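# Build a three-rod train matching the pink rod's length

## Task

Using three non-pink rods of three distinct colours, lay out a single straight train whose total length equals the pink rod (9 cm). Lengths by colour in cm: blue 1, magenta 2, grey 3, orange 4, lime 5, purple 6, red 7, green 8, pink 9, turquoise 10, so valid sets include blue+magenta+purple, blue+grey+lime and magenta+grey+orange. Every rod must rest flat on the work surface itself, end against end, with no gap, step or kink. No second train may exist.

## Robot and tools

Robot: two UR-type arms, left_arm and right_arm, each ending in a 16-motor four-digit hand. left_arm carries a left hand and right_arm a right hand; they mirror each other. Every pose an arm reports is in that arm's own base frame. The scene frame has its origin at table height midway between the nominal bases, +z up, +x out over the table, left_arm toward +y. Calibrated bases: left_arm at (+0.070, +0.448, +0.041) m, right_arm at (-0.025, -0.372, +0.041) m, both turned only slightly about z. Fixed cameras and the table use the scene frame.

Hand point axes: +z runs along the straight fingers toward the tips, +y points out of the palm face, and +x goes across the palm away from the thumb on the right hand but toward the thumb on the left. Fingertips reach about 0.11 m along +z from the hand point. A rigid mast sits behind the wrist on the palm side and can strike things.

The 48-number row, all values in [-1, 1] and always complete even if one arm is idle: left_arm dx, dy, dz, rx, ry, rz; then 16 left hand motors; then left current_limit and speed; then the same 24 for the right arm. Motor order: index_mcp, index_abd, index_pip, index_dip, thumb_cmc, thumb_axl, thumb_mcp, thumb_ipl, middle_mcp, middle_abd, middle_pip, middle_dip, ring_mcp, ring_abd, ring_pip, ring_dip.

Pose numbers are offsets, not poses: each counts from the arm's current Hand target, along that target's own axes. 1.0 equals 0.6 m for dx, dy, dz, and 180 degrees for rx, ry, rz, which together form a single rotation vector. All zeros re-commands the present Hand target. Within one action every row counts from the start target, not from the row before; a repeated call moves further. Orientation commands are clipped to 32 degrees from the measured orientation per step.

Motor numbers are absolute goal angles scaled between each hinge's two stops (-1 mostly means more bent). Open hand: +0.75, 0, +0.58, +0.70, +0.71, +0.68, +0.23, +0.17, +0.75, 0, +0.58, +0.70, +0.75, 0, +0.58, +0.70. Sending 0 is a real goal, so to hold a hand still send back its hand_goal values. current_limit maps -1..+1 to 0..550 mA (start +0.4); speed sets setpoint rate as (speed+1)/2 of 8.5 rad/s (start -0.6). On the left hand only, index_dip cannot be driven past +89.3 degrees, roughly a number of -0.60; anything lower behaves as that.

Tools:
execute_actions(actions, cameras): actions is a list of actions; each action is up to 15 rows of 48 numbers, one row per 1/30 s step, the last row held to fill 15 steps (0.5 s). An empty list returns state plus all camera images.
move(target, speed, blend, stop_force, zero, blocking, cameras): target is one 48-number row or up to 15 rows, every row an offset from the Hand targets at the move's start. speed is path top speed in m/s (0.002 to 3.6, default 0.25; turning up to twice that in rad/s), one value or one per target. blend in m rounds corners between listed targets (0 means stop at each). stop_force in N (3 to 120) ends an arm's path when its wrist sensor feels that much push; it is unreliable while the hand rotates and cannot be combined with blocking=false. zero (default true) re-zeroes the sensor first. A move lasts at most 10 s. Its result adds a move: line such as done, off_target, moving, held or fault, plus limits (paced = pose clipped, held = steps withheld).
wait(seconds 0 to 10), stop(), zoom_image(camera among cam_high, cam_left_wrist, cam_right_wrist; region [x0,y0,x1,y1] px, max 504 by 504), zero_wrist_force(arm), read_manual(section), finished_scene(scene=1).

Cameras: cam_high, cam_left_wrist, cam_right_wrist, each 896x504.

Results report, per arm, end_effector_position (m) and quaternion, velocities, Hand target (the next offset's origin), joint positions and torques, Wrist force/torque in the hand's axes (plus the peak since last shown), and per motor hand_goal, hand_measured, hand_current_ma and hand_state (moving, goal, blocked, overload). Velocities reading within noise means the arm is at rest. The hand point often rests short of its target; resend the gap as an offset.

Avoid: contact between the two arms (fingers closing on the other hand count), pressing targets past a firm surface (arms are stiff; around 150 N of net force or joint overload triggers a 10 s stop, wrist limit 25.4 N m), fast swings into things, driving paths close by an arm's own base, any motor held at 495 mA or more for 5 s (it shuts down), and overheating from long stretched or loaded holds (MOTOR HOT warns, 85 °C stops the arm). Never release rods while moving, drop them from height, or let anything leave the table. The train must stay correct after the robot withdraws, then call finished_scene.

Each tool is called after "Call:" as name(argument=value, ...) on one line, values as JSON.

## Session

Call:
execute_actions(actions=[])

Scene clock: 0.00 s.
left_arm: end_effector_position=(+0.2542, -0.2964, +0.2281) hand_goal=(+0.754, +0.000, +0.576, +0.696, +0.714, +0.678, +0.226, +0.168, +0.754, +0.000, +0.576, +0.696, +0.754, +0.000, +0.576, +0.696) hand_measured=(+0.754, +0.000, +0.576, +0.696, +0.714, +0.678, +0.226, +0.168, +0.754, +0.000, +0.576, +0.696, +0.754, +0.000, +0.576, +0.696) hand_current_ma=(+0, +0, +0, +0, +0, +0, +0, +0, +0, +0, +0, +0, +0, +0, +0, +0) hand_state=(goal, goal, goal, goal, goal, goal, goal, goal, goal, goal, goal, goal, goal, goal, goal, goal) hand_current_limit=0.40 hand_speed=-0.60 end_effector_quat_wxyz=(+0.267, +0.833, -0.476, +0.092) | right_arm: end_effector_position=(+0.3916, -0.2752, +0.0879) hand_goal=(+0.754, +0.000, +0.576, +0.696, +0.714, +0.678, +0.226, +0.168, +0.754, +0.000, +0.576, +0.696, +0.754, +0.000, +0.576, +0.696) hand_measured=(+0.754, +0.000, +0.576, +0.696, +0.714, +0.678, +0.226, +0.168, +0.754, +0.000, +0.576, +0.696, +0.754, +0.000, +0.576, +0.696) hand_current_ma=(+0, +0, +0, +0, +0, +0, +0, +0, +0, +0, +0, +0, +0, +0, +0, +0) hand_state=(goal, goal, goal, goal, goal, goal, goal, goal, goal, goal, goal, goal, goal, goal, goal, goal) hand_current_limit=0.40 hand_speed=-0.60 end_effector_quat_wxyz=(-0.069, +0.794, -0.604, +0.004)
Joint positions: left_arm=[3.173 -1.294 -2.313 -1.245 1.013 -3.604] | right_arm=[-0.824 -1.275 1.946 -2.228 -1.433 2.047]
Joint velocities: within noise
Joint torques (N m): no reading
Wrist force (N): no reading
Wrist torque (N m): no reading
Wrist force, peak (N): no reading
Hand target: left_arm +0.2542, -0.2964, +0.2281; +0.267, +0.833, -0.476, +0.092 | right_arm +0.3916, -0.2752, +0.0879; -0.069, +0.794, -0.604, +0.004

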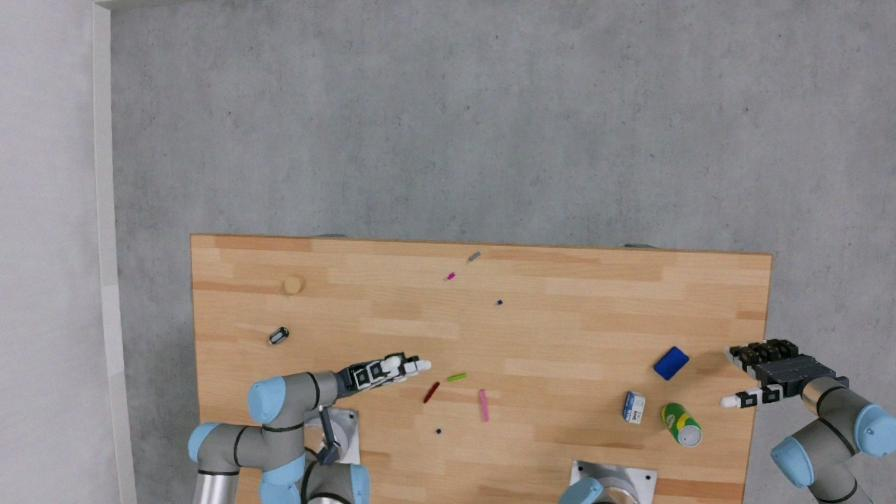

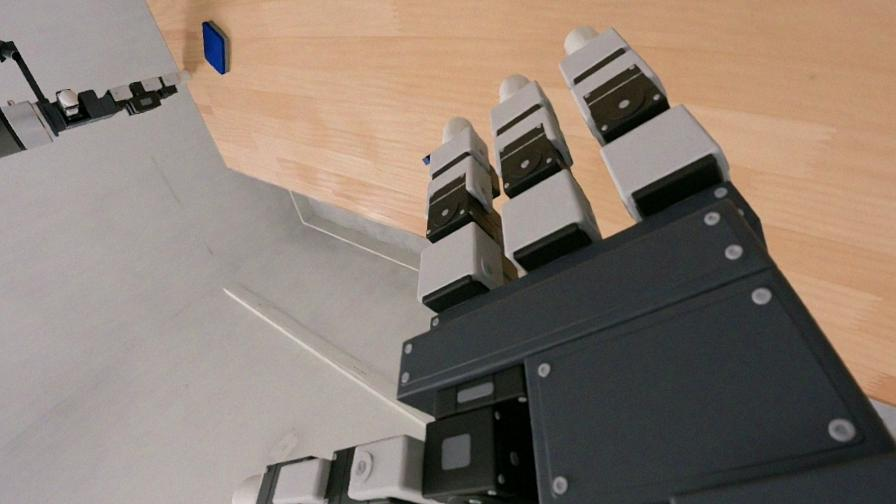

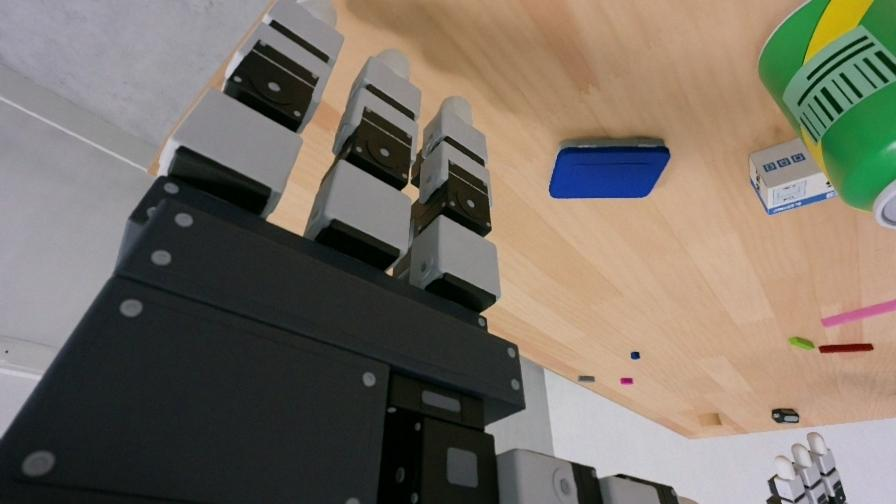

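Call:
zoom_image(camera="cam_high", region=[400, 350, 520, 450])

Call:
zoom_image(camera="cam_high", region=[430, 240, 530, 320])

Call:
zoom_image(camera="cam_high", region=[180, 230, 460, 500])

Call:
zoom_image(camera="cam_right_wrist", region=[560, 260, 896, 450])

Scaled by 4.200.

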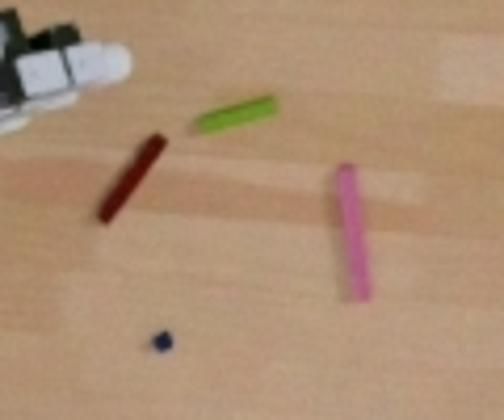

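Scaled by 5.040.

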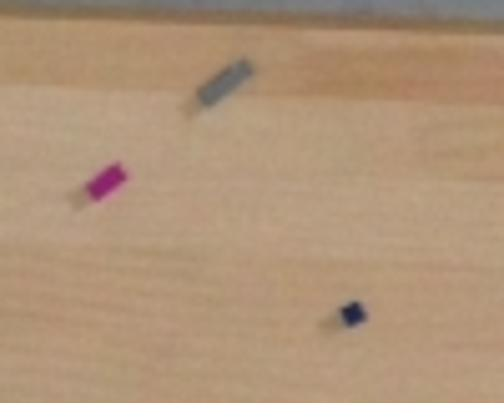

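Scaled by 1.800.

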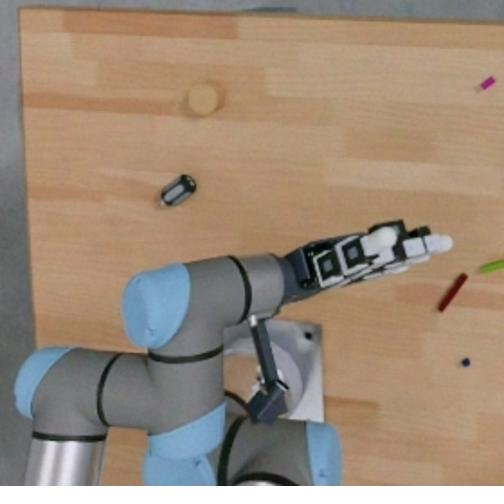

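Scaled by 1.500.

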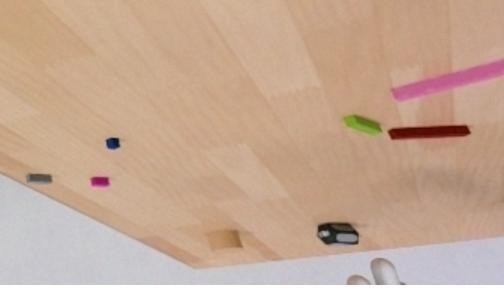

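Call:
zoom_image(camera="cam_high", region=[700, 310, 896, 450])

Call:
zoom_image(camera="cam_high", region=[540, 430, 700, 504])

Call:
zoom_image(camera="cam_high", region=[280, 380, 400, 504])

Scaled by 2.571.

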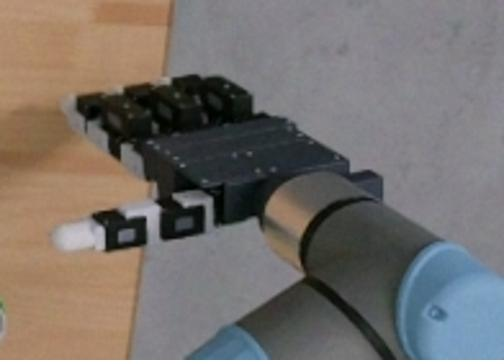

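Scaled by 3.150.

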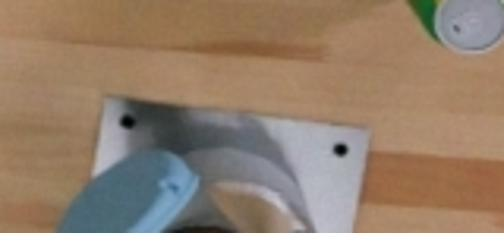

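Scaled by 4.065.

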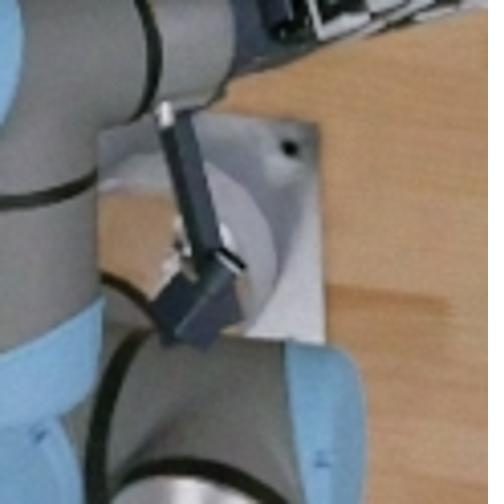

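Call:
move(target=[[-0.2557,-0.1212,-0.3338,0,0,0,0.754,0.0,0.576,0.696,0.714,0.678,0.226,0.168,0.754,0.0,0.576,0.696,0.754,0.0,0.576,0.696,0.4,-0.6,-0.0208,-0.0309,-0.2674,0,0,0,0.685,0.0,0.576,0.696,0.714,0.678,0.226,0.168,0.98,0.0,0.576,0.696,0.98,0.0,0.576,0.696,0.4,-0.6],[-0.2557,-0.1212,-0.3338,0,0,0,0.754,0.0,0.576,0.696,0.714,0.678,0.226,0.168,0.754,0.0,0.576,0.696,0.754,0.0,0.576,0.696,0.4,-0.6,-0.9463,-0.1672,-0.0957,0.2295,-0.0572,-0.1580,0.685,0.0,0.576,0.696,0.714,0.678,0.226,0.168,0.98,0.0,0.576,0.696,0.98,0.0,0.576,0.696,0.4,-0.6]], speed=0.3, blend=0.05, cameras=["all"])

Scene clock: 264.37 s.
left_arm: end_effector_position=(+0.2542, -0.0463, +0.3080) hand_goal=(+0.754, +0.000, +0.576, +0.696, +0.714, +0.678, +0.226, +0.168, +0.754, +0.000, +0.576, +0.696, +0.754, +0.000, +0.576, +0.696) hand_measured=(+0.754, +0.000, +0.576, +0.696, +0.716, +0.678, +0.224, +0.168, +0.754, +0.000, +0.576, +0.696, +0.754, +0.000, +0.576, +0.696) hand_current_ma=(+0, +0, +0, +0, +0, +0, -1, +0, +0, +0, +0, +0, +0, +0, +0, +0) hand_state=(goal, goal, goal, goal, goal, goal, goal, goal, goal, goal, goal, goal, goal, goal, goal, goal) hand_current_limit=0.40 hand_speed=-0.60 end_effector_quat_wxyz=(+0.267, +0.833, -0.476, +0.092) | right_arm: end_effector_position=(+0.3294, +0.2898, +0.1996) hand_goal=(+0.686, +0.000, +0.576, +0.696, +0.714, +0.678, +0.226, +0.168, +0.980, +0.000, +0.576, +0.696, +0.980, +0.000, +0.576, +0.696) hand_measured=(+0.680, +0.000, +0.576, +0.696, +0.710, +0.678, +0.224, +0.168, +0.968, +0.000, +0.576, +0.696, +0.968, +0.000, +0.576, +0.696) hand_current_ma=(-4, +0, +0, +0, -2, +0, -2, +0, -12, +0, +0, +0, -12, +0, +0, +0) hand_state=(goal, goal, goal, goal, goal, goal, goal, goal, goal, goal, goal, goal, goal, goal, goal, goal) hand_current_limit=0.40 hand_speed=-0.60 end_effector_quat_wxyz=(-0.390, +0.837, -0.347, +0.162)
Joint positions: left_arm=[3.882 -1.23 -2.055 -1.904 1.24 -2.854] | right_arm=[0.199 -1.792 2.435 -2.996 -1.134 2.738]
Joint torques (N m): left_arm=[9.15 13.8 16.69 -0.12 -1.96 1.01] | right_arm=[9.89 -10.11 -12.4 -4.35 2.43 -0.43]
Wrist force (N): left_arm=[0.3 -0.1 0.2] | right_arm=[-1.1 0.7 -1.1]
Wrist torque (N m): left_arm=[0.00 -0.05 0.11] | right_arm=[0.13 0.17 0.10]
Wrist force, peak (N): left_arm=[1.5 0.5 2.1] | right_arm=[-3.1 0.0 -0.6]
Hand target: left_arm +0.2542, -0.0463, +0.3080; +0.267, +0.833, -0.476, +0.092 | right_arm +0.3293, +0.2899, +0.1996; -0.390, +0.837, -0.347, +0.162
Off the commanded pose: left_arm 0.000 m, 0 deg | right_arm 0.000 m, 0 deg.
move: done

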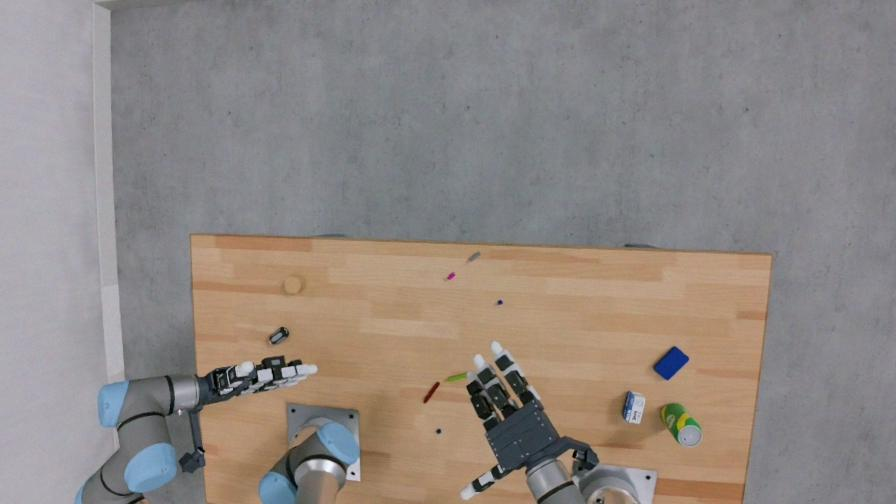

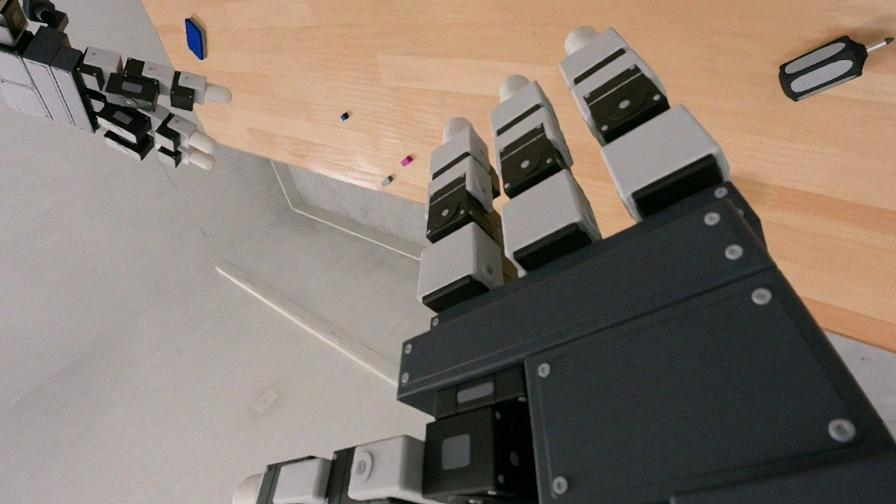

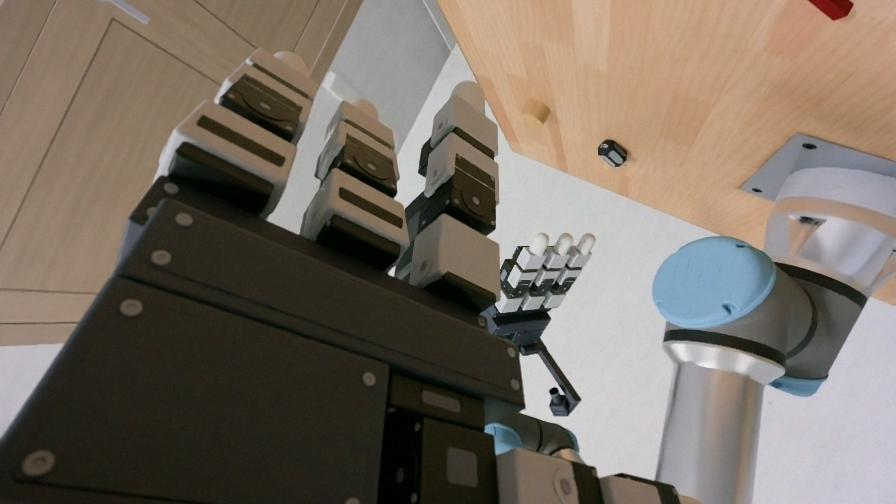

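Call:
zoom_image(camera="cam_high", region=[420, 330, 580, 430])

Scaled by 3.150.

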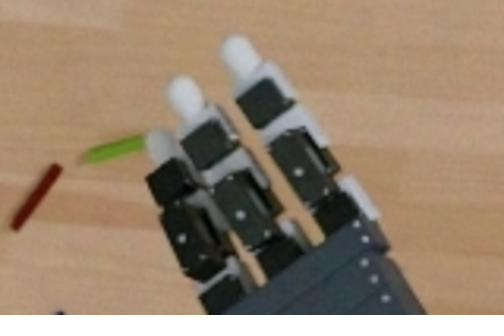

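Call:
move(target=[0,0,0,0,0,0,0.754,0.0,0.576,0.696,0.714,0.678,0.226,0.168,0.754,0.0,0.576,0.696,0.754,0.0,0.576,0.696,0.4,-0.6,0,0.1448,0.1350,-0.0833,0,0,0.712,0.0,0.576,0.696,0.714,0.678,0.226,0.168,0.98,0.0,0.576,0.696,0.98,0.0,0.576,0.696,0.0,-0.6], speed=0.2, cameras=["cam_high","cam_right_wrist"])

Call:
zoom_image(camera="cam_high", region=[420, 330, 580, 430])

Scene clock: 331.30 s.
left_arm: end_effector_position=(+0.2542, -0.0463, +0.3080) hand_goal=(+0.754, +0.000, +0.576, +0.696, +0.714, +0.678, +0.226, +0.168, +0.754, +0.000, +0.576, +0.696, +0.754, +0.000, +0.576, +0.696) hand_measured=(+0.754, +0.000, +0.576, +0.696, +0.716, +0.678, +0.224, +0.168, +0.754, +0.000, +0.576, +0.696, +0.754, +0.000, +0.576, +0.696) hand_current_ma=(+0, +0, +0, +0, +0, +0, -1, +0, +0, +0, +0, +0, +0, +0, +0, +0) hand_state=(goal, goal, goal, goal, goal, goal, goal, goal, goal, goal, goal, goal, goal, goal, goal, goal) hand_current_limit=0.40 hand_speed=-0.60 end_effector_quat_wxyz=(+0.267, +0.833, -0.476, +0.092) | right_arm: end_effector_position=(+0.3338, +0.2943, +0.0810) hand_goal=(+0.712, +0.000, +0.576, +0.696, +0.714, +0.678, +0.226, +0.168, +0.980, +0.000, +0.576, +0.696, +0.980, +0.000, +0.576, +0.696) hand_measured=(+0.696, +0.000, +0.576, +0.696, +0.710, +0.678, +0.224, +0.168, +0.968, +0.000, +0.576, +0.696, +0.968, +0.000, +0.576, +0.696) hand_current_ma=(-19, +0, +0, +0, -2, +0, -2, +0, -12, +0, +0, +0, -12, +0, +0, +0) hand_state=(goal, goal, goal, goal, goal, goal, goal, goal, goal, goal, goal, goal, goal, goal, goal, goal) hand_current_limit=0.00 hand_speed=-0.60 end_effector_quat_wxyz=(-0.278, +0.881, -0.365, +0.116)
Joint positions: left_arm=[3.882 -1.23 -2.055 -1.904 1.24 -2.854] | right_arm=[0.301 -1.455 2.407 -3.078 -1.301 2.735]
Joint torques (N m): left_arm=[8.65 13.92 15.97 -0.17 -1.38 1] | right_arm=[-12.85 -17.6 -7.9 -1.35 2.56 0.55]
Wrist force (N): left_arm=[0.4 0.1 0.1] | right_arm=[-1.5 0.6 -0.7]
Wrist torque (N m): left_arm=[0.03 -0.06 0.12] | right_arm=[0.09 0.26 -0.15]
Wrist force, peak (N): left_arm=[0.6 0.1 0.0] | right_arm=[-1.0 -0.9 -2.7]
Hand target: left_arm +0.2542, -0.0463, +0.3080; +0.267, +0.833, -0.476, +0.092 | right_arm +0.3338, +0.2942, +0.0809; -0.278, +0.881, -0.365, +0.116
Off the commanded pose: left_arm 0.000 m, 0 deg | right_arm 0.000 m, 0 deg.
move: done
Images, in order (width x height): cam_high 896x504, cam_right_wrist 896x504.

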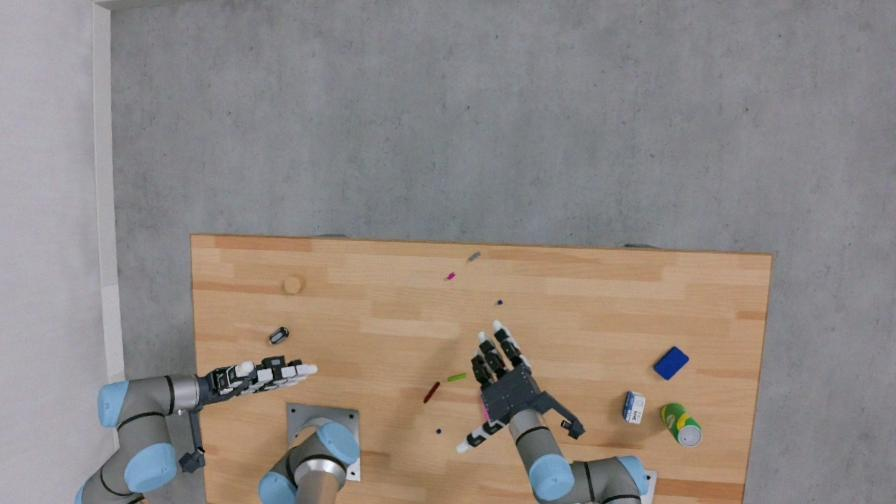

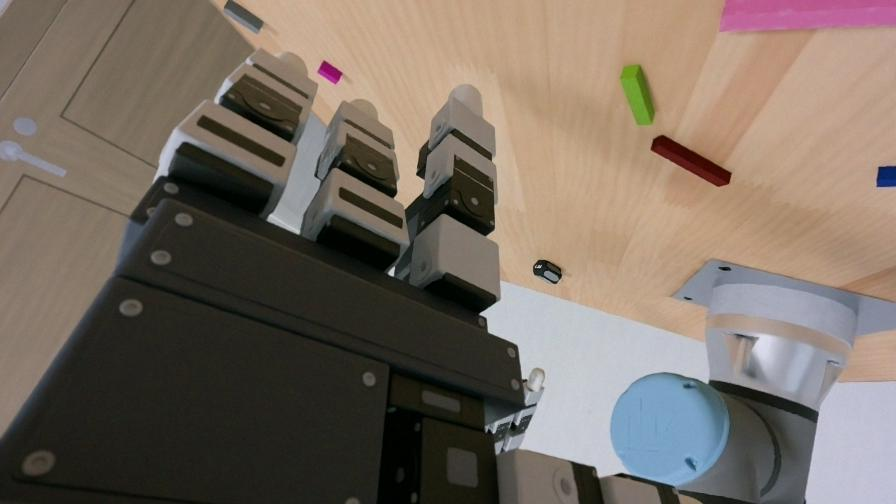

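Scaled by 3.150.

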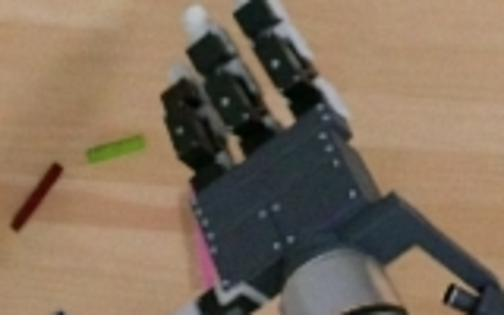

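Call:
move(target=[0,0,0,0,0,0,0.754,0.0,0.576,0.696,0.714,0.678,0.226,0.168,0.754,0.0,0.576,0.696,0.754,0.0,0.576,0.696,0.4,-0.6,-0.1336,0.0996,0.0137,0,0,0,0.726,0.0,0.576,0.696,0.714,0.678,0.226,0.168,0.98,0.0,0.576,0.696,0.98,0.0,0.576,0.696,0.0,-0.6], speed=0.15, cameras=["cam_high","cam_right_wrist"])

Call:
zoom_image(camera="cam_right_wrist", region=[380, 0, 680, 160])

Scene clock: 362.23 s.
left_arm: end_effector_position=(+0.2542, -0.0463, +0.3080) hand_goal=(+0.754, +0.000, +0.576, +0.696, +0.714, +0.678, +0.226, +0.168, +0.754, +0.000, +0.576, +0.696, +0.754, +0.000, +0.576, +0.696) hand_measured=(+0.754, +0.000, +0.576, +0.696, +0.716, +0.678, +0.224, +0.168, +0.754, +0.000, +0.576, +0.696, +0.754, +0.000, +0.576, +0.696) hand_current_ma=(+0, +0, +0, +0, +0, +0, -1, +0, +0, +0, +0, +0, +0, +0, +0, +0) hand_state=(goal, goal, goal, goal, goal, goal, goal, goal, goal, goal, goal, goal, goal, goal, goal, goal) hand_current_limit=0.40 hand_speed=-0.60 end_effector_quat_wxyz=(+0.267, +0.833, -0.476, +0.092) | right_arm: end_effector_position=(+0.2458, +0.3196, +0.0398) hand_goal=(+0.726, +0.000, +0.576, +0.696, +0.714, +0.678, +0.226, +0.168, +0.980, +0.000, +0.576, +0.696, +0.980, +0.000, +0.576, +0.696) hand_measured=(+0.710, +0.000, +0.576, +0.696, +0.710, +0.678, +0.224, +0.168, +0.968, +0.000, +0.576, +0.696, +0.968, +0.000, +0.576, +0.696) hand_current_ma=(-17, +0, +0, +0, -2, +0, -2, +0, -12, +0, +0, +0, -12, +0, +0, +0) hand_state=(goal, goal, goal, goal, goal, goal, goal, goal, goal, goal, goal, goal, goal, goal, goal, goal) hand_current_limit=0.00 hand_speed=-0.60 end_effector_quat_wxyz=(-0.278, +0.881, -0.365, +0.115)
Joint positions: left_arm=[3.882 -1.23 -2.055 -1.904 1.24 -2.854] | right_arm=[0.469 -1.399 2.56 -3.32 -1.392 2.879]
Joint torques (N m): left_arm=[8.9 13.49 16.45 -0.04 -1.33 1.08] | right_arm=[-5.92 -32.81 -14.3 -3.37 2.93 -2.31]
Wrist force (N): left_arm=[0.4 0.0 0.0] | right_arm=[-0.6 0.1 -0.2]
Wrist torque (N m): left_arm=[0.03 -0.07 0.12] | right_arm=[-0.05 0.14 0.20]
Wrist force, peak (N): left_arm=[0.6 0.3 0.0] | right_arm=[-2.0 1.2 0.2]
Hand target: left_arm +0.2542, -0.0463, +0.3080; +0.267, +0.833, -0.476, +0.092 | right_arm +0.2458, +0.3196, +0.0398; -0.278, +0.881, -0.365, +0.116
Off the commanded pose: left_arm 0.000 m, 0 deg | right_arm 0.000 m, 0 deg.
move: done
Images, in order (width x height): cam_high 896x504, cam_right_wrist 896x504.

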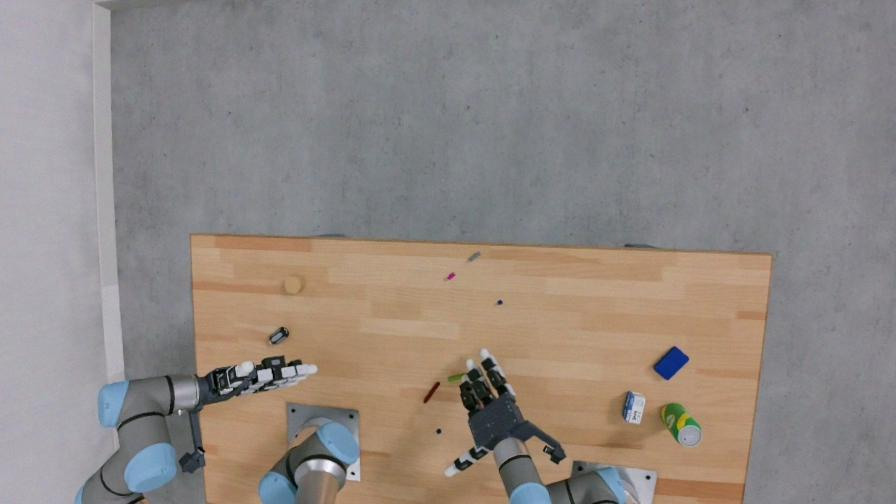

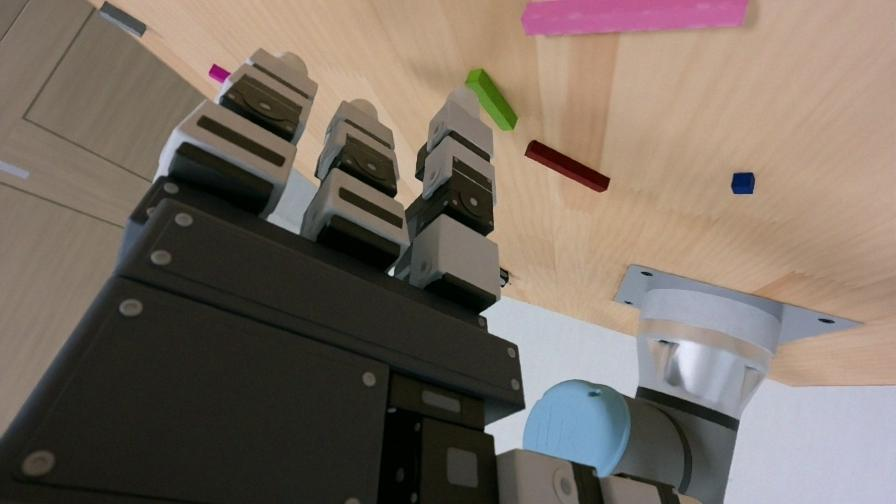

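Scaled by 1.680.

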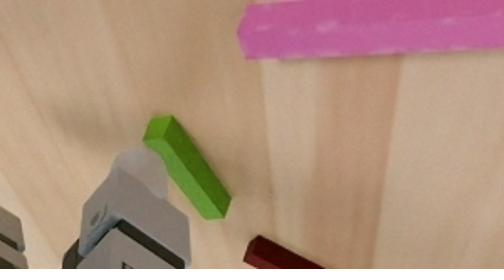

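Call:
zoom_image(camera="cam_right_wrist", region=[440, 50, 540, 140])

Scaled by 5.040.

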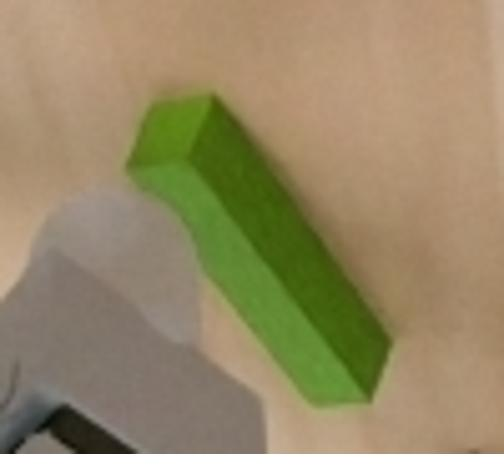

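Call:
move(target=[[0,0,0,0,0,0,0.754,0.0,0.576,0.696,0.714,0.678,0.226,0.168,0.754,0.0,0.576,0.696,0.754,0.0,0.576,0.696,0.4,-0.6,-0.0106,-0.0020,0.0157,0,0,0,0.726,0.0,0.576,0.696,0.714,0.678,0.226,0.168,0.98,0.0,0.576,0.696,0.98,0.0,0.576,0.696,0.0,-0.9],[0,0,0,0,0,0,0.754,0.0,0.576,0.696,0.714,0.678,0.226,0.168,0.754,0.0,0.576,0.696,0.754,0.0,0.576,0.696,0.4,-0.6,-0.0106,-0.0020,0.0157,0,0,0,0.644,0.0,0.576,0.696,0.714,0.678,0.226,0.168,0.98,0.0,0.576,0.696,0.98,0.0,0.576,0.696,0.0,-0.9]], speed=0.05, cameras=["cam_right_wrist"])

Call:
zoom_image(camera="cam_right_wrist", region=[430, 40, 550, 150])

Scene clock: 393.67 s.
left_arm: end_effector_position=(+0.2542, -0.0463, +0.3080) hand_goal=(+0.754, +0.000, +0.576, +0.696, +0.714, +0.678, +0.226, +0.168, +0.754, +0.000, +0.576, +0.696, +0.754, +0.000, +0.576, +0.696) hand_measured=(+0.754, +0.000, +0.576, +0.696, +0.716, +0.678, +0.224, +0.168, +0.754, +0.000, +0.576, +0.696, +0.754, +0.000, +0.576, +0.696) hand_current_ma=(+0, +0, +0, +0, +0, +0, -1, +0, +0, +0, +0, +0, +0, +0, +0, +0) hand_state=(goal, goal, goal, goal, goal, goal, goal, goal, goal, goal, goal, goal, goal, goal, goal, goal) hand_current_limit=0.40 hand_speed=-0.60 end_effector_quat_wxyz=(+0.267, +0.833, -0.476, +0.092) | right_arm: end_effector_position=(+0.2459, +0.3287, +0.0328) hand_goal=(+0.644, +0.000, +0.576, +0.696, +0.714, +0.678, +0.226, +0.168, +0.980, +0.000, +0.576, +0.696, +0.980, +0.000, +0.576, +0.696) hand_measured=(+0.686, +0.000, +0.586, +0.702, +0.710, +0.678, +0.224, +0.168, +0.968, +0.000, +0.576, +0.696, +0.968, +0.000, +0.576, +0.696) hand_current_ma=(+76, +0, +7, +3, -2, +0, -2, +0, -12, +0, +0, +0, -12, +0, +0, +0) hand_state=(blocked, goal, goal, goal, goal, goal, goal, goal, goal, goal, goal, goal, goal, goal, goal, goal) hand_current_limit=0.00 hand_speed=-0.90 end_effector_quat_wxyz=(-0.278, +0.881, -0.365, +0.116)
Joint positions: left_arm=[3.882 -1.23 -2.055 -1.904 1.24 -2.854] | right_arm=[0.494 -1.357 2.545 -3.35 -1.406 2.901]
Joint torques (N m): left_arm=[8.11 13.01 15.83 -0.07 -1.14 0.82] | right_arm=[-12.86 -35.21 -2.11 -1.45 2.7 -3.05]
Wrist force (N): left_arm=[0.4 0.1 0.1] | right_arm=[-1.3 -0.8 -0.7]
Wrist torque (N m): left_arm=[0.03 -0.06 0.11] | right_arm=[0.10 0.16 0.01]
Wrist force, peak (N): left_arm=[0.5 -0.2 0.2] | right_arm=[-1.2 -1.3 -1.4]
Hand target: left_arm +0.2542, -0.0463, +0.3080; +0.267, +0.833, -0.476, +0.092 | right_arm +0.2459, +0.3287, +0.0328; -0.278, +0.881, -0.365, +0.116
Off the commanded pose: left_arm 0.000 m, 0 deg | right_arm 0.000 m, 0 deg.
move: done
Images, in order (width x height): cam_right_wrist 896x504.

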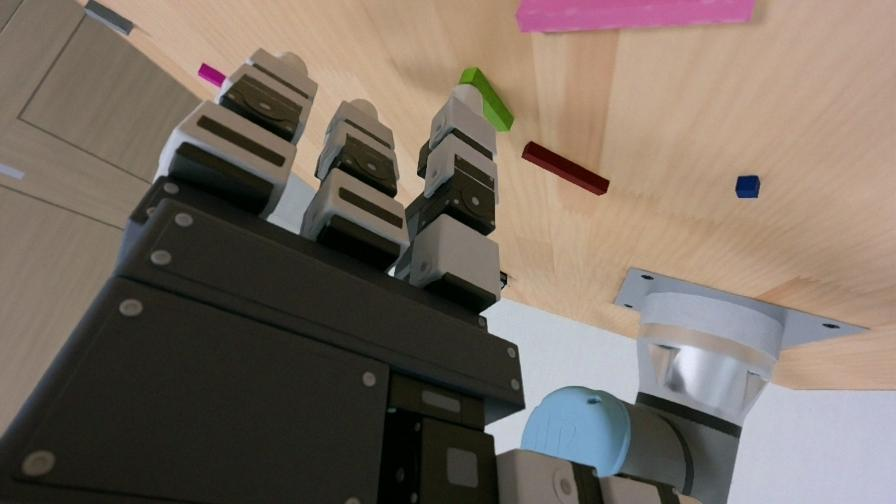

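Scaled by 4.200.

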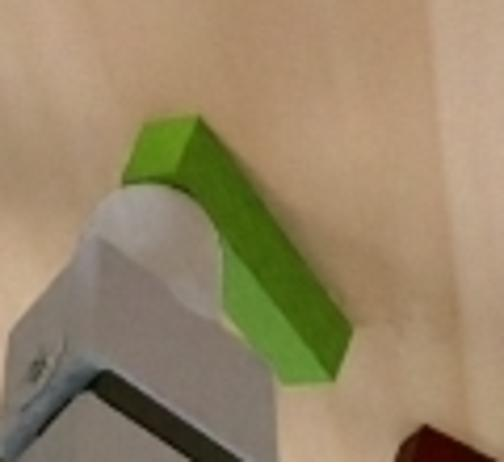

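Call:
move(target=[[0,0,0,0,0,0,0.754,0.0,0.576,0.696,0.714,0.678,0.226,0.168,0.754,0.0,0.576,0.696,0.754,0.0,0.576,0.696,0.4,-0.6,0.0417,-0.0191,0.0134,0,0,0,0.644,0.0,0.576,0.696,0.714,0.678,0.226,0.168,0.98,0.0,0.576,0.696,0.98,0.0,0.576,0.696,0.0,-0.9],[0,0,0,0,0,0,0.754,0.0,0.576,0.696,0.714,0.678,0.226,0.168,0.754,0.0,0.576,0.696,0.754,0.0,0.576,0.696,0.4,-0.6,0.0771,-0.0481,0.0337,0,0,0,0.644,0.0,0.576,0.696,0.714,0.678,0.226,0.168,0.98,0.0,0.576,0.696,0.98,0.0,0.576,0.696,0.0,-0.9]], speed=0.05, blend=0.01, cameras=["cam_right_wrist"])

Call:
zoom_image(camera="cam_right_wrist", region=[400, 20, 600, 170])

Scene clock: 410.23 s.
left_arm: end_effector_position=(+0.2542, -0.0463, +0.3080) hand_goal=(+0.754, +0.000, +0.576, +0.696, +0.714, +0.678, +0.226, +0.168, +0.754, +0.000, +0.576, +0.696, +0.754, +0.000, +0.576, +0.696) hand_measured=(+0.754, +0.000, +0.576, +0.696, +0.716, +0.678, +0.224, +0.168, +0.754, +0.000, +0.576, +0.696, +0.754, +0.000, +0.576, +0.696) hand_current_ma=(+0, +0, +0, +0, +0, +0, -1, +0, +0, +0, +0, +0, +0, +0, +0, +0) hand_state=(goal, goal, goal, goal, goal, goal, goal, goal, goal, goal, goal, goal, goal, goal, goal, goal) hand_current_limit=0.40 hand_speed=-0.60 end_effector_quat_wxyz=(+0.267, +0.833, -0.476, +0.092) | right_arm: end_effector_position=(+0.3036, +0.3208, +0.0328) hand_goal=(+0.644, +0.000, +0.576, +0.696, +0.714, +0.678, +0.226, +0.168, +0.980, +0.000, +0.576, +0.696, +0.980, +0.000, +0.576, +0.696) hand_measured=(+0.684, +0.012, +0.588, +0.702, +0.710, +0.678, +0.224, +0.168, +0.968, +0.000, +0.576, +0.696, +0.968, +0.000, +0.576, +0.696) hand_current_ma=(+69, +9, +11, +4, -2, +0, -2, +0, -12, +0, +0, +0, -12, +0, +0, +0) hand_state=(blocked, goal, moving, goal, goal, goal, goal, goal, goal, goal, goal, goal, goal, goal, goal, goal) hand_current_limit=0.00 hand_speed=-0.90 end_effector_quat_wxyz=(-0.278, +0.881, -0.365, +0.115) end_effector_velocity=(-0.002, +0.000, +0.000) end_effector_angular_velocity=(+0.001, -0.001, +0.001)
Joint positions: left_arm=[3.882 -1.23 -2.055 -1.904 1.24 -2.854] | right_arm=[0.399 -1.308 2.455 -3.294 -1.354 2.82]
Joint velocities: left_arm=[within noise] | right_arm=[0.002 0 0.003 -0.005 0 0.001]
Joint torques (N m): left_arm=[8.13 13.34 16.71 -0.03 -0.99 1] | right_arm=[10.18 -38.23 -1.73 -4.01 -1.36 2.8]
Wrist force (N): left_arm=[0.4 0.0 -0.1] | right_arm=[-1.1 -2.3 -4.2]
Wrist torque (N m): left_arm=[0.02 -0.07 0.11] | right_arm=[0.34 0.04 0.16]
Wrist force, peak (N): left_arm=[0.7 -0.2 0.0] | right_arm=[-1.1 -2.3 -4.2]
Hand target: left_arm +0.2542, -0.0463, +0.3080; +0.267, +0.833, -0.476, +0.092 | right_arm +0.3035, +0.3208, +0.0329; -0.278, +0.881, -0.365, +0.116
Off the commanded pose: left_arm 0.000 m, 0 deg | right_arm 0.000 m, 0 deg.
move: done
Images, in order (width x height): cam_right_wrist 896x504.

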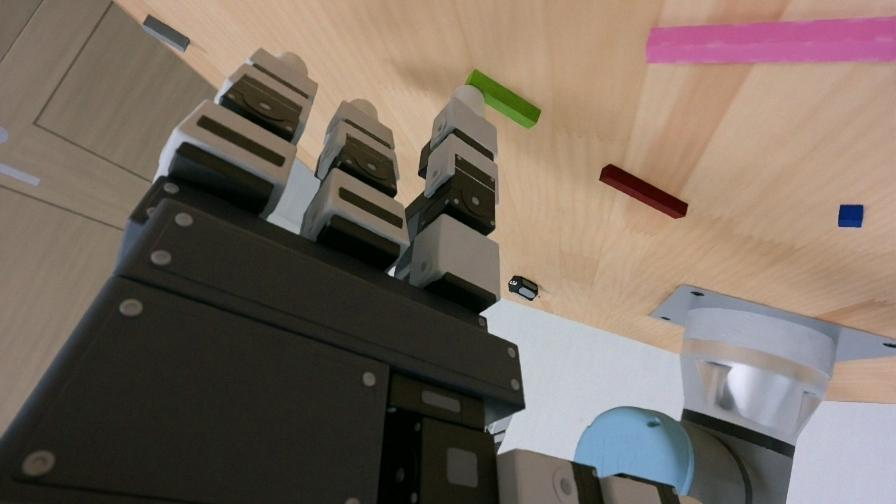

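Scaled by 2.520.

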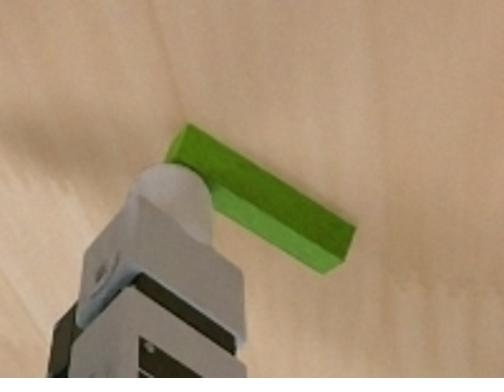

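Call:
move(target=[0,0,0,0,0,0,0.754,0.0,0.576,0.696,0.714,0.678,0.226,0.168,0.754,0.0,0.576,0.696,0.754,0.0,0.576,0.696,0.4,-0.6,0.0884,-0.0724,0.0507,0,0,0,0.644,0.0,0.576,0.696,0.714,0.678,0.226,0.168,0.98,0.0,0.576,0.696,0.98,0.0,0.576,0.696,0.0,-0.9], speed=0.06, cameras=["cam_right_wrist","cam_high"])

Call:
zoom_image(camera="cam_right_wrist", region=[400, 20, 600, 170])

Call:
zoom_image(camera="cam_high", region=[430, 240, 530, 360])

Scene clock: 416.73 s.
left_arm: end_effector_position=(+0.2542, -0.0463, +0.3080) hand_goal=(+0.754, +0.000, +0.576, +0.696, +0.714, +0.678, +0.226, +0.168, +0.754, +0.000, +0.576, +0.696, +0.754, +0.000, +0.576, +0.696) hand_measured=(+0.754, +0.000, +0.576, +0.696, +0.716, +0.678, +0.224, +0.168, +0.754, +0.000, +0.576, +0.696, +0.754, +0.000, +0.576, +0.696) hand_current_ma=(+0, +0, +0, +0, +0, +0, -1, +0, +0, +0, +0, +0, +0, +0, +0, +0) hand_state=(goal, goal, goal, goal, goal, goal, goal, goal, goal, goal, goal, goal, goal, goal, goal, goal) hand_current_limit=0.40 hand_speed=-0.60 end_effector_quat_wxyz=(+0.267, +0.833, -0.476, +0.092) | right_arm: end_effector_position=(+0.3786, +0.3207, +0.0328) hand_goal=(+0.644, +0.000, +0.576, +0.696, +0.714, +0.678, +0.226, +0.168, +0.980, +0.000, +0.576, +0.696, +0.980, +0.000, +0.576, +0.696) hand_measured=(+0.682, +0.016, +0.592, +0.704, +0.710, +0.678, +0.224, +0.168, +0.968, +0.000, +0.576, +0.696, +0.968, +0.000, +0.576, +0.696) hand_current_ma=(+64, +13, +16, +6, -2, +0, -2, +0, -12, +0, +0, +0, -12, +0, +0, +0) hand_state=(blocked, goal, moving, goal, goal, goal, goal, goal, goal, goal, goal, goal, goal, goal, goal, goal) hand_current_limit=0.00 hand_speed=-0.90 end_effector_quat_wxyz=(-0.278, +0.881, -0.365, +0.115) end_effector_velocity=(-0.002, -0.001, +0.000) end_effector_angular_velocity=(+0.000, +0.001, -0.001)
Joint positions: left_arm=[3.882 -1.23 -2.055 -1.904 1.24 -2.854] | right_arm=[0.33 -1.221 2.297 -3.209 -1.316 2.76]
Joint velocities: left_arm=[within noise] | right_arm=[-0.001 -0.002 0.005 -0.002 0 0]
Joint torques (N m): left_arm=[9.01 12.6 16.72 -0.05 -0.64 0.82] | right_arm=[11.82 -42.44 -2.72 -3.92 -0.9 2.4]
Wrist force (N): left_arm=[0.3 0.1 -0.1] | right_arm=[-1.4 -1.8 -4.5]
Wrist torque (N m): left_arm=[0.03 -0.05 0.11] | right_arm=[0.49 0.07 0.09]
Wrist force, peak (N): left_arm=[0.6 0.0 0.1] | right_arm=[-1.8 -2.2 -5.2]
Hand target: left_arm +0.2542, -0.0463, +0.3080; +0.267, +0.833, -0.476, +0.092 | right_arm +0.3785, +0.3208, +0.0329; -0.278, +0.881, -0.365, +0.116
Off the commanded pose: left_arm 0.000 m, 0 deg | right_arm 0.000 m, 0 deg.
move: done
Images, in order (width x height): cam_high 896x504, cam_right_wrist 896x504.

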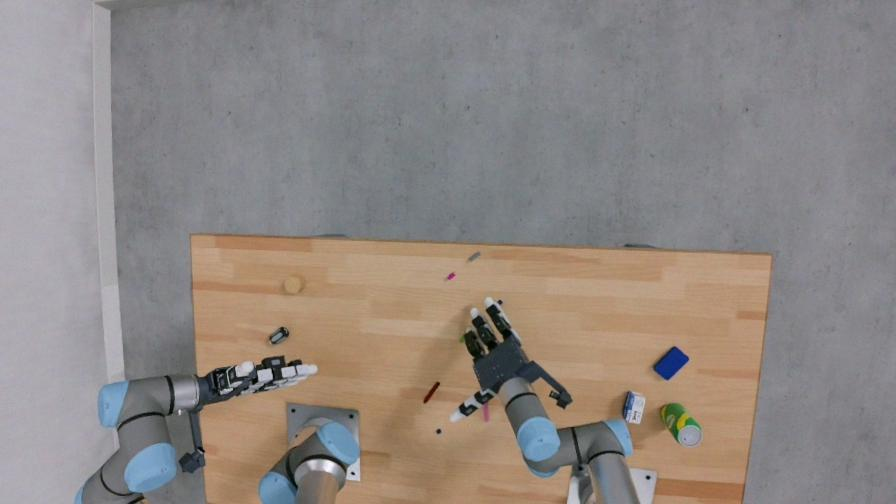

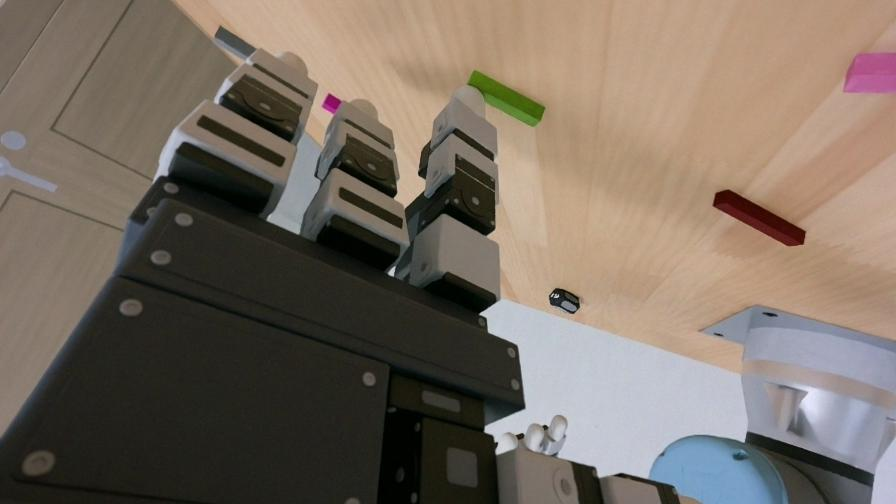

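Scaled by 2.520.

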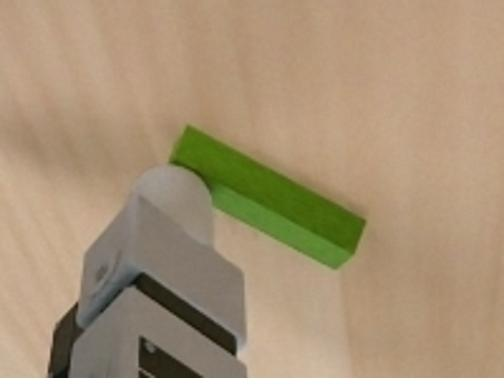

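Scaled by 4.200.

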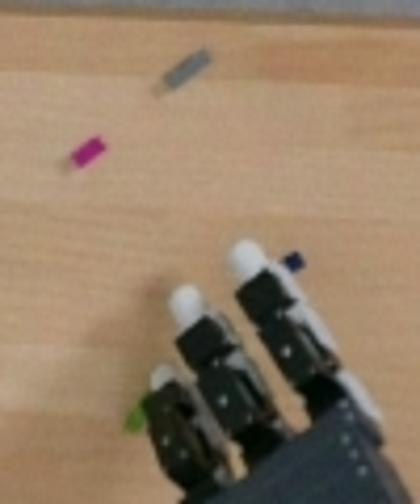

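Call:
move(target=[[0,0,0,0,0,0,0.754,0.0,0.576,0.696,0.714,0.678,0.226,0.168,0.754,0.0,0.576,0.696,0.754,0.0,0.576,0.696,0.4,-0.6,0,0,0,0,0,0,0.85,0.0,0.576,0.696,0.714,0.678,0.226,0.168,0.98,0.0,0.576,0.696,0.98,0.0,0.576,0.696,0.0,-0.85],[0,0,0,0,0,0,0.754,0.0,0.576,0.696,0.714,0.678,0.226,0.168,0.754,0.0,0.576,0.696,0.754,0.0,0.576,0.696,0.4,-0.6,0.2298,-0.2190,0.1290,0,0,0,0.85,0.0,0.576,0.696,0.714,0.678,0.226,0.168,0.98,0.0,0.576,0.696,0.98,0.0,0.576,0.696,0.0,-0.85]], speed=0.15, cameras=["cam_right_wrist","cam_high"])

Call:
zoom_image(camera="cam_right_wrist", region=[400, 0, 600, 150])

Call:
zoom_image(camera="cam_high", region=[430, 240, 530, 360])

Scene clock: 426.47 s.
left_arm: end_effector_position=(+0.2542, -0.0463, +0.3080) hand_goal=(+0.754, +0.000, +0.576, +0.696, +0.714, +0.678, +0.226, +0.168, +0.754, +0.000, +0.576, +0.696, +0.754, +0.000, +0.576, +0.696) hand_measured=(+0.754, +0.000, +0.576, +0.696, +0.716, +0.678, +0.224, +0.168, +0.754, +0.000, +0.576, +0.696, +0.754, +0.000, +0.576, +0.696) hand_current_ma=(+0, +0, +0, +0, +0, +0, -1, +0, +0, +0, +0, +0, +0, +0, +0, +0) hand_state=(goal, goal, goal, goal, goal, goal, goal, goal, goal, goal, goal, goal, goal, goal, goal, goal) hand_current_limit=0.40 hand_speed=-0.60 end_effector_quat_wxyz=(+0.267, +0.833, -0.476, +0.092) | right_arm: end_effector_position=(+0.5834, +0.3307, +0.0449) hand_goal=(+0.850, +0.000, +0.576, +0.696, +0.714, +0.678, +0.226, +0.168, +0.980, +0.000, +0.576, +0.696, +0.980, +0.000, +0.576, +0.696) hand_measured=(+0.832, +0.002, +0.576, +0.698, +0.710, +0.678, +0.224, +0.168, +0.968, +0.000, +0.576, +0.696, +0.968, +0.000, +0.576, +0.696) hand_current_ma=(-22, +1, +0, +1, -2, +0, -2, +0, -12, +0, +0, +0, -12, +0, +0, +0) hand_state=(goal, goal, goal, goal, goal, goal, goal, goal, goal, goal, goal, goal, goal, goal, goal, goal) hand_current_limit=0.00 hand_speed=-0.85 end_effector_quat_wxyz=(-0.278, +0.881, -0.365, +0.115)
Joint positions: left_arm=[3.882 -1.23 -2.055 -1.904 1.24 -2.854] | right_arm=[0.236 -0.961 1.757 -2.906 -1.267 2.677]
Joint torques (N m): left_arm=[8.63 13.34 16.42 0.03 -0.56 0.88] | right_arm=[10.74 -58.84 -23.35 -3.51 -1.85 2.97]
Wrist force (N): left_arm=[0.5 0.0 0.1] | right_arm=[-1.3 0.5 -0.4]
Wrist torque (N m): left_arm=[0.01 -0.07 0.12] | right_arm=[0.02 0.22 0.06]
Wrist force, peak (N): left_arm=[0.6 0.2 0.1] | right_arm=[-1.4 -1.8 -3.8]
Hand target: left_arm +0.2542, -0.0463, +0.3080; +0.267, +0.833, -0.476, +0.092 | right_arm +0.5835, +0.3307, +0.0450; -0.278, +0.881, -0.365, +0.116
Off the commanded pose: left_arm 0.000 m, 0 deg | right_arm 0.000 m, 0 deg.
move: done
Images, in order (width x height): cam_high 896x504, cam_right_wrist 896x504.

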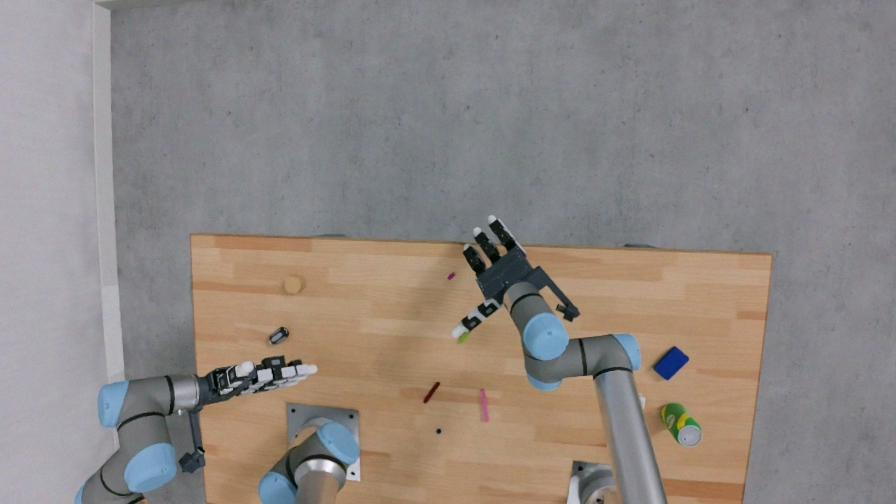

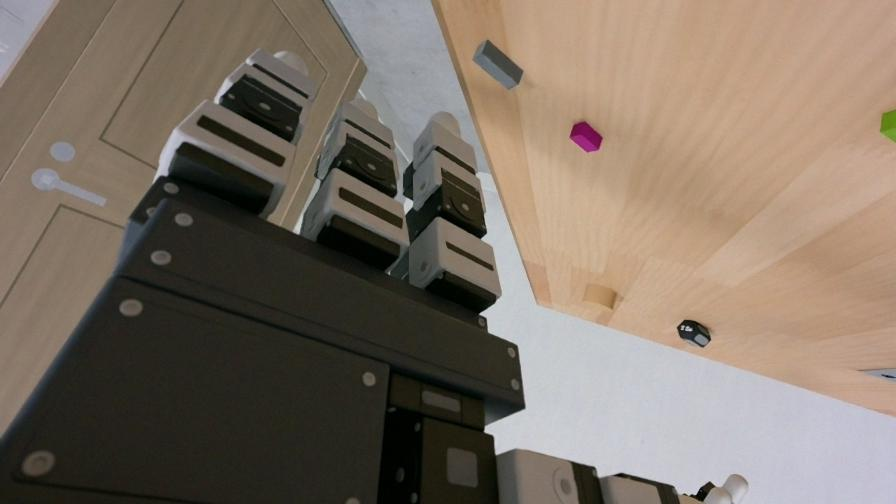

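Scaled by 2.520.

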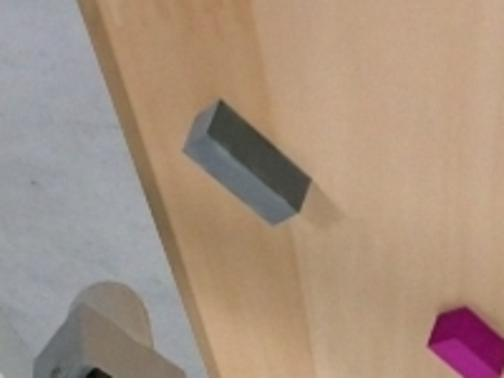

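Scaled by 4.200.

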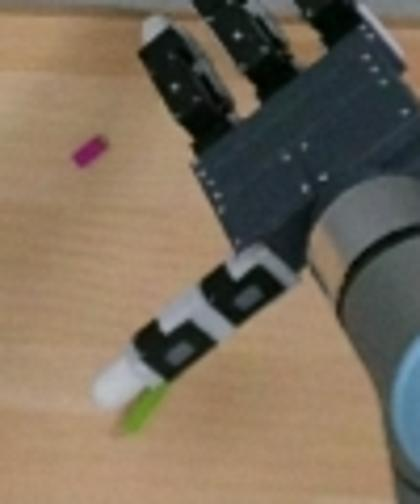

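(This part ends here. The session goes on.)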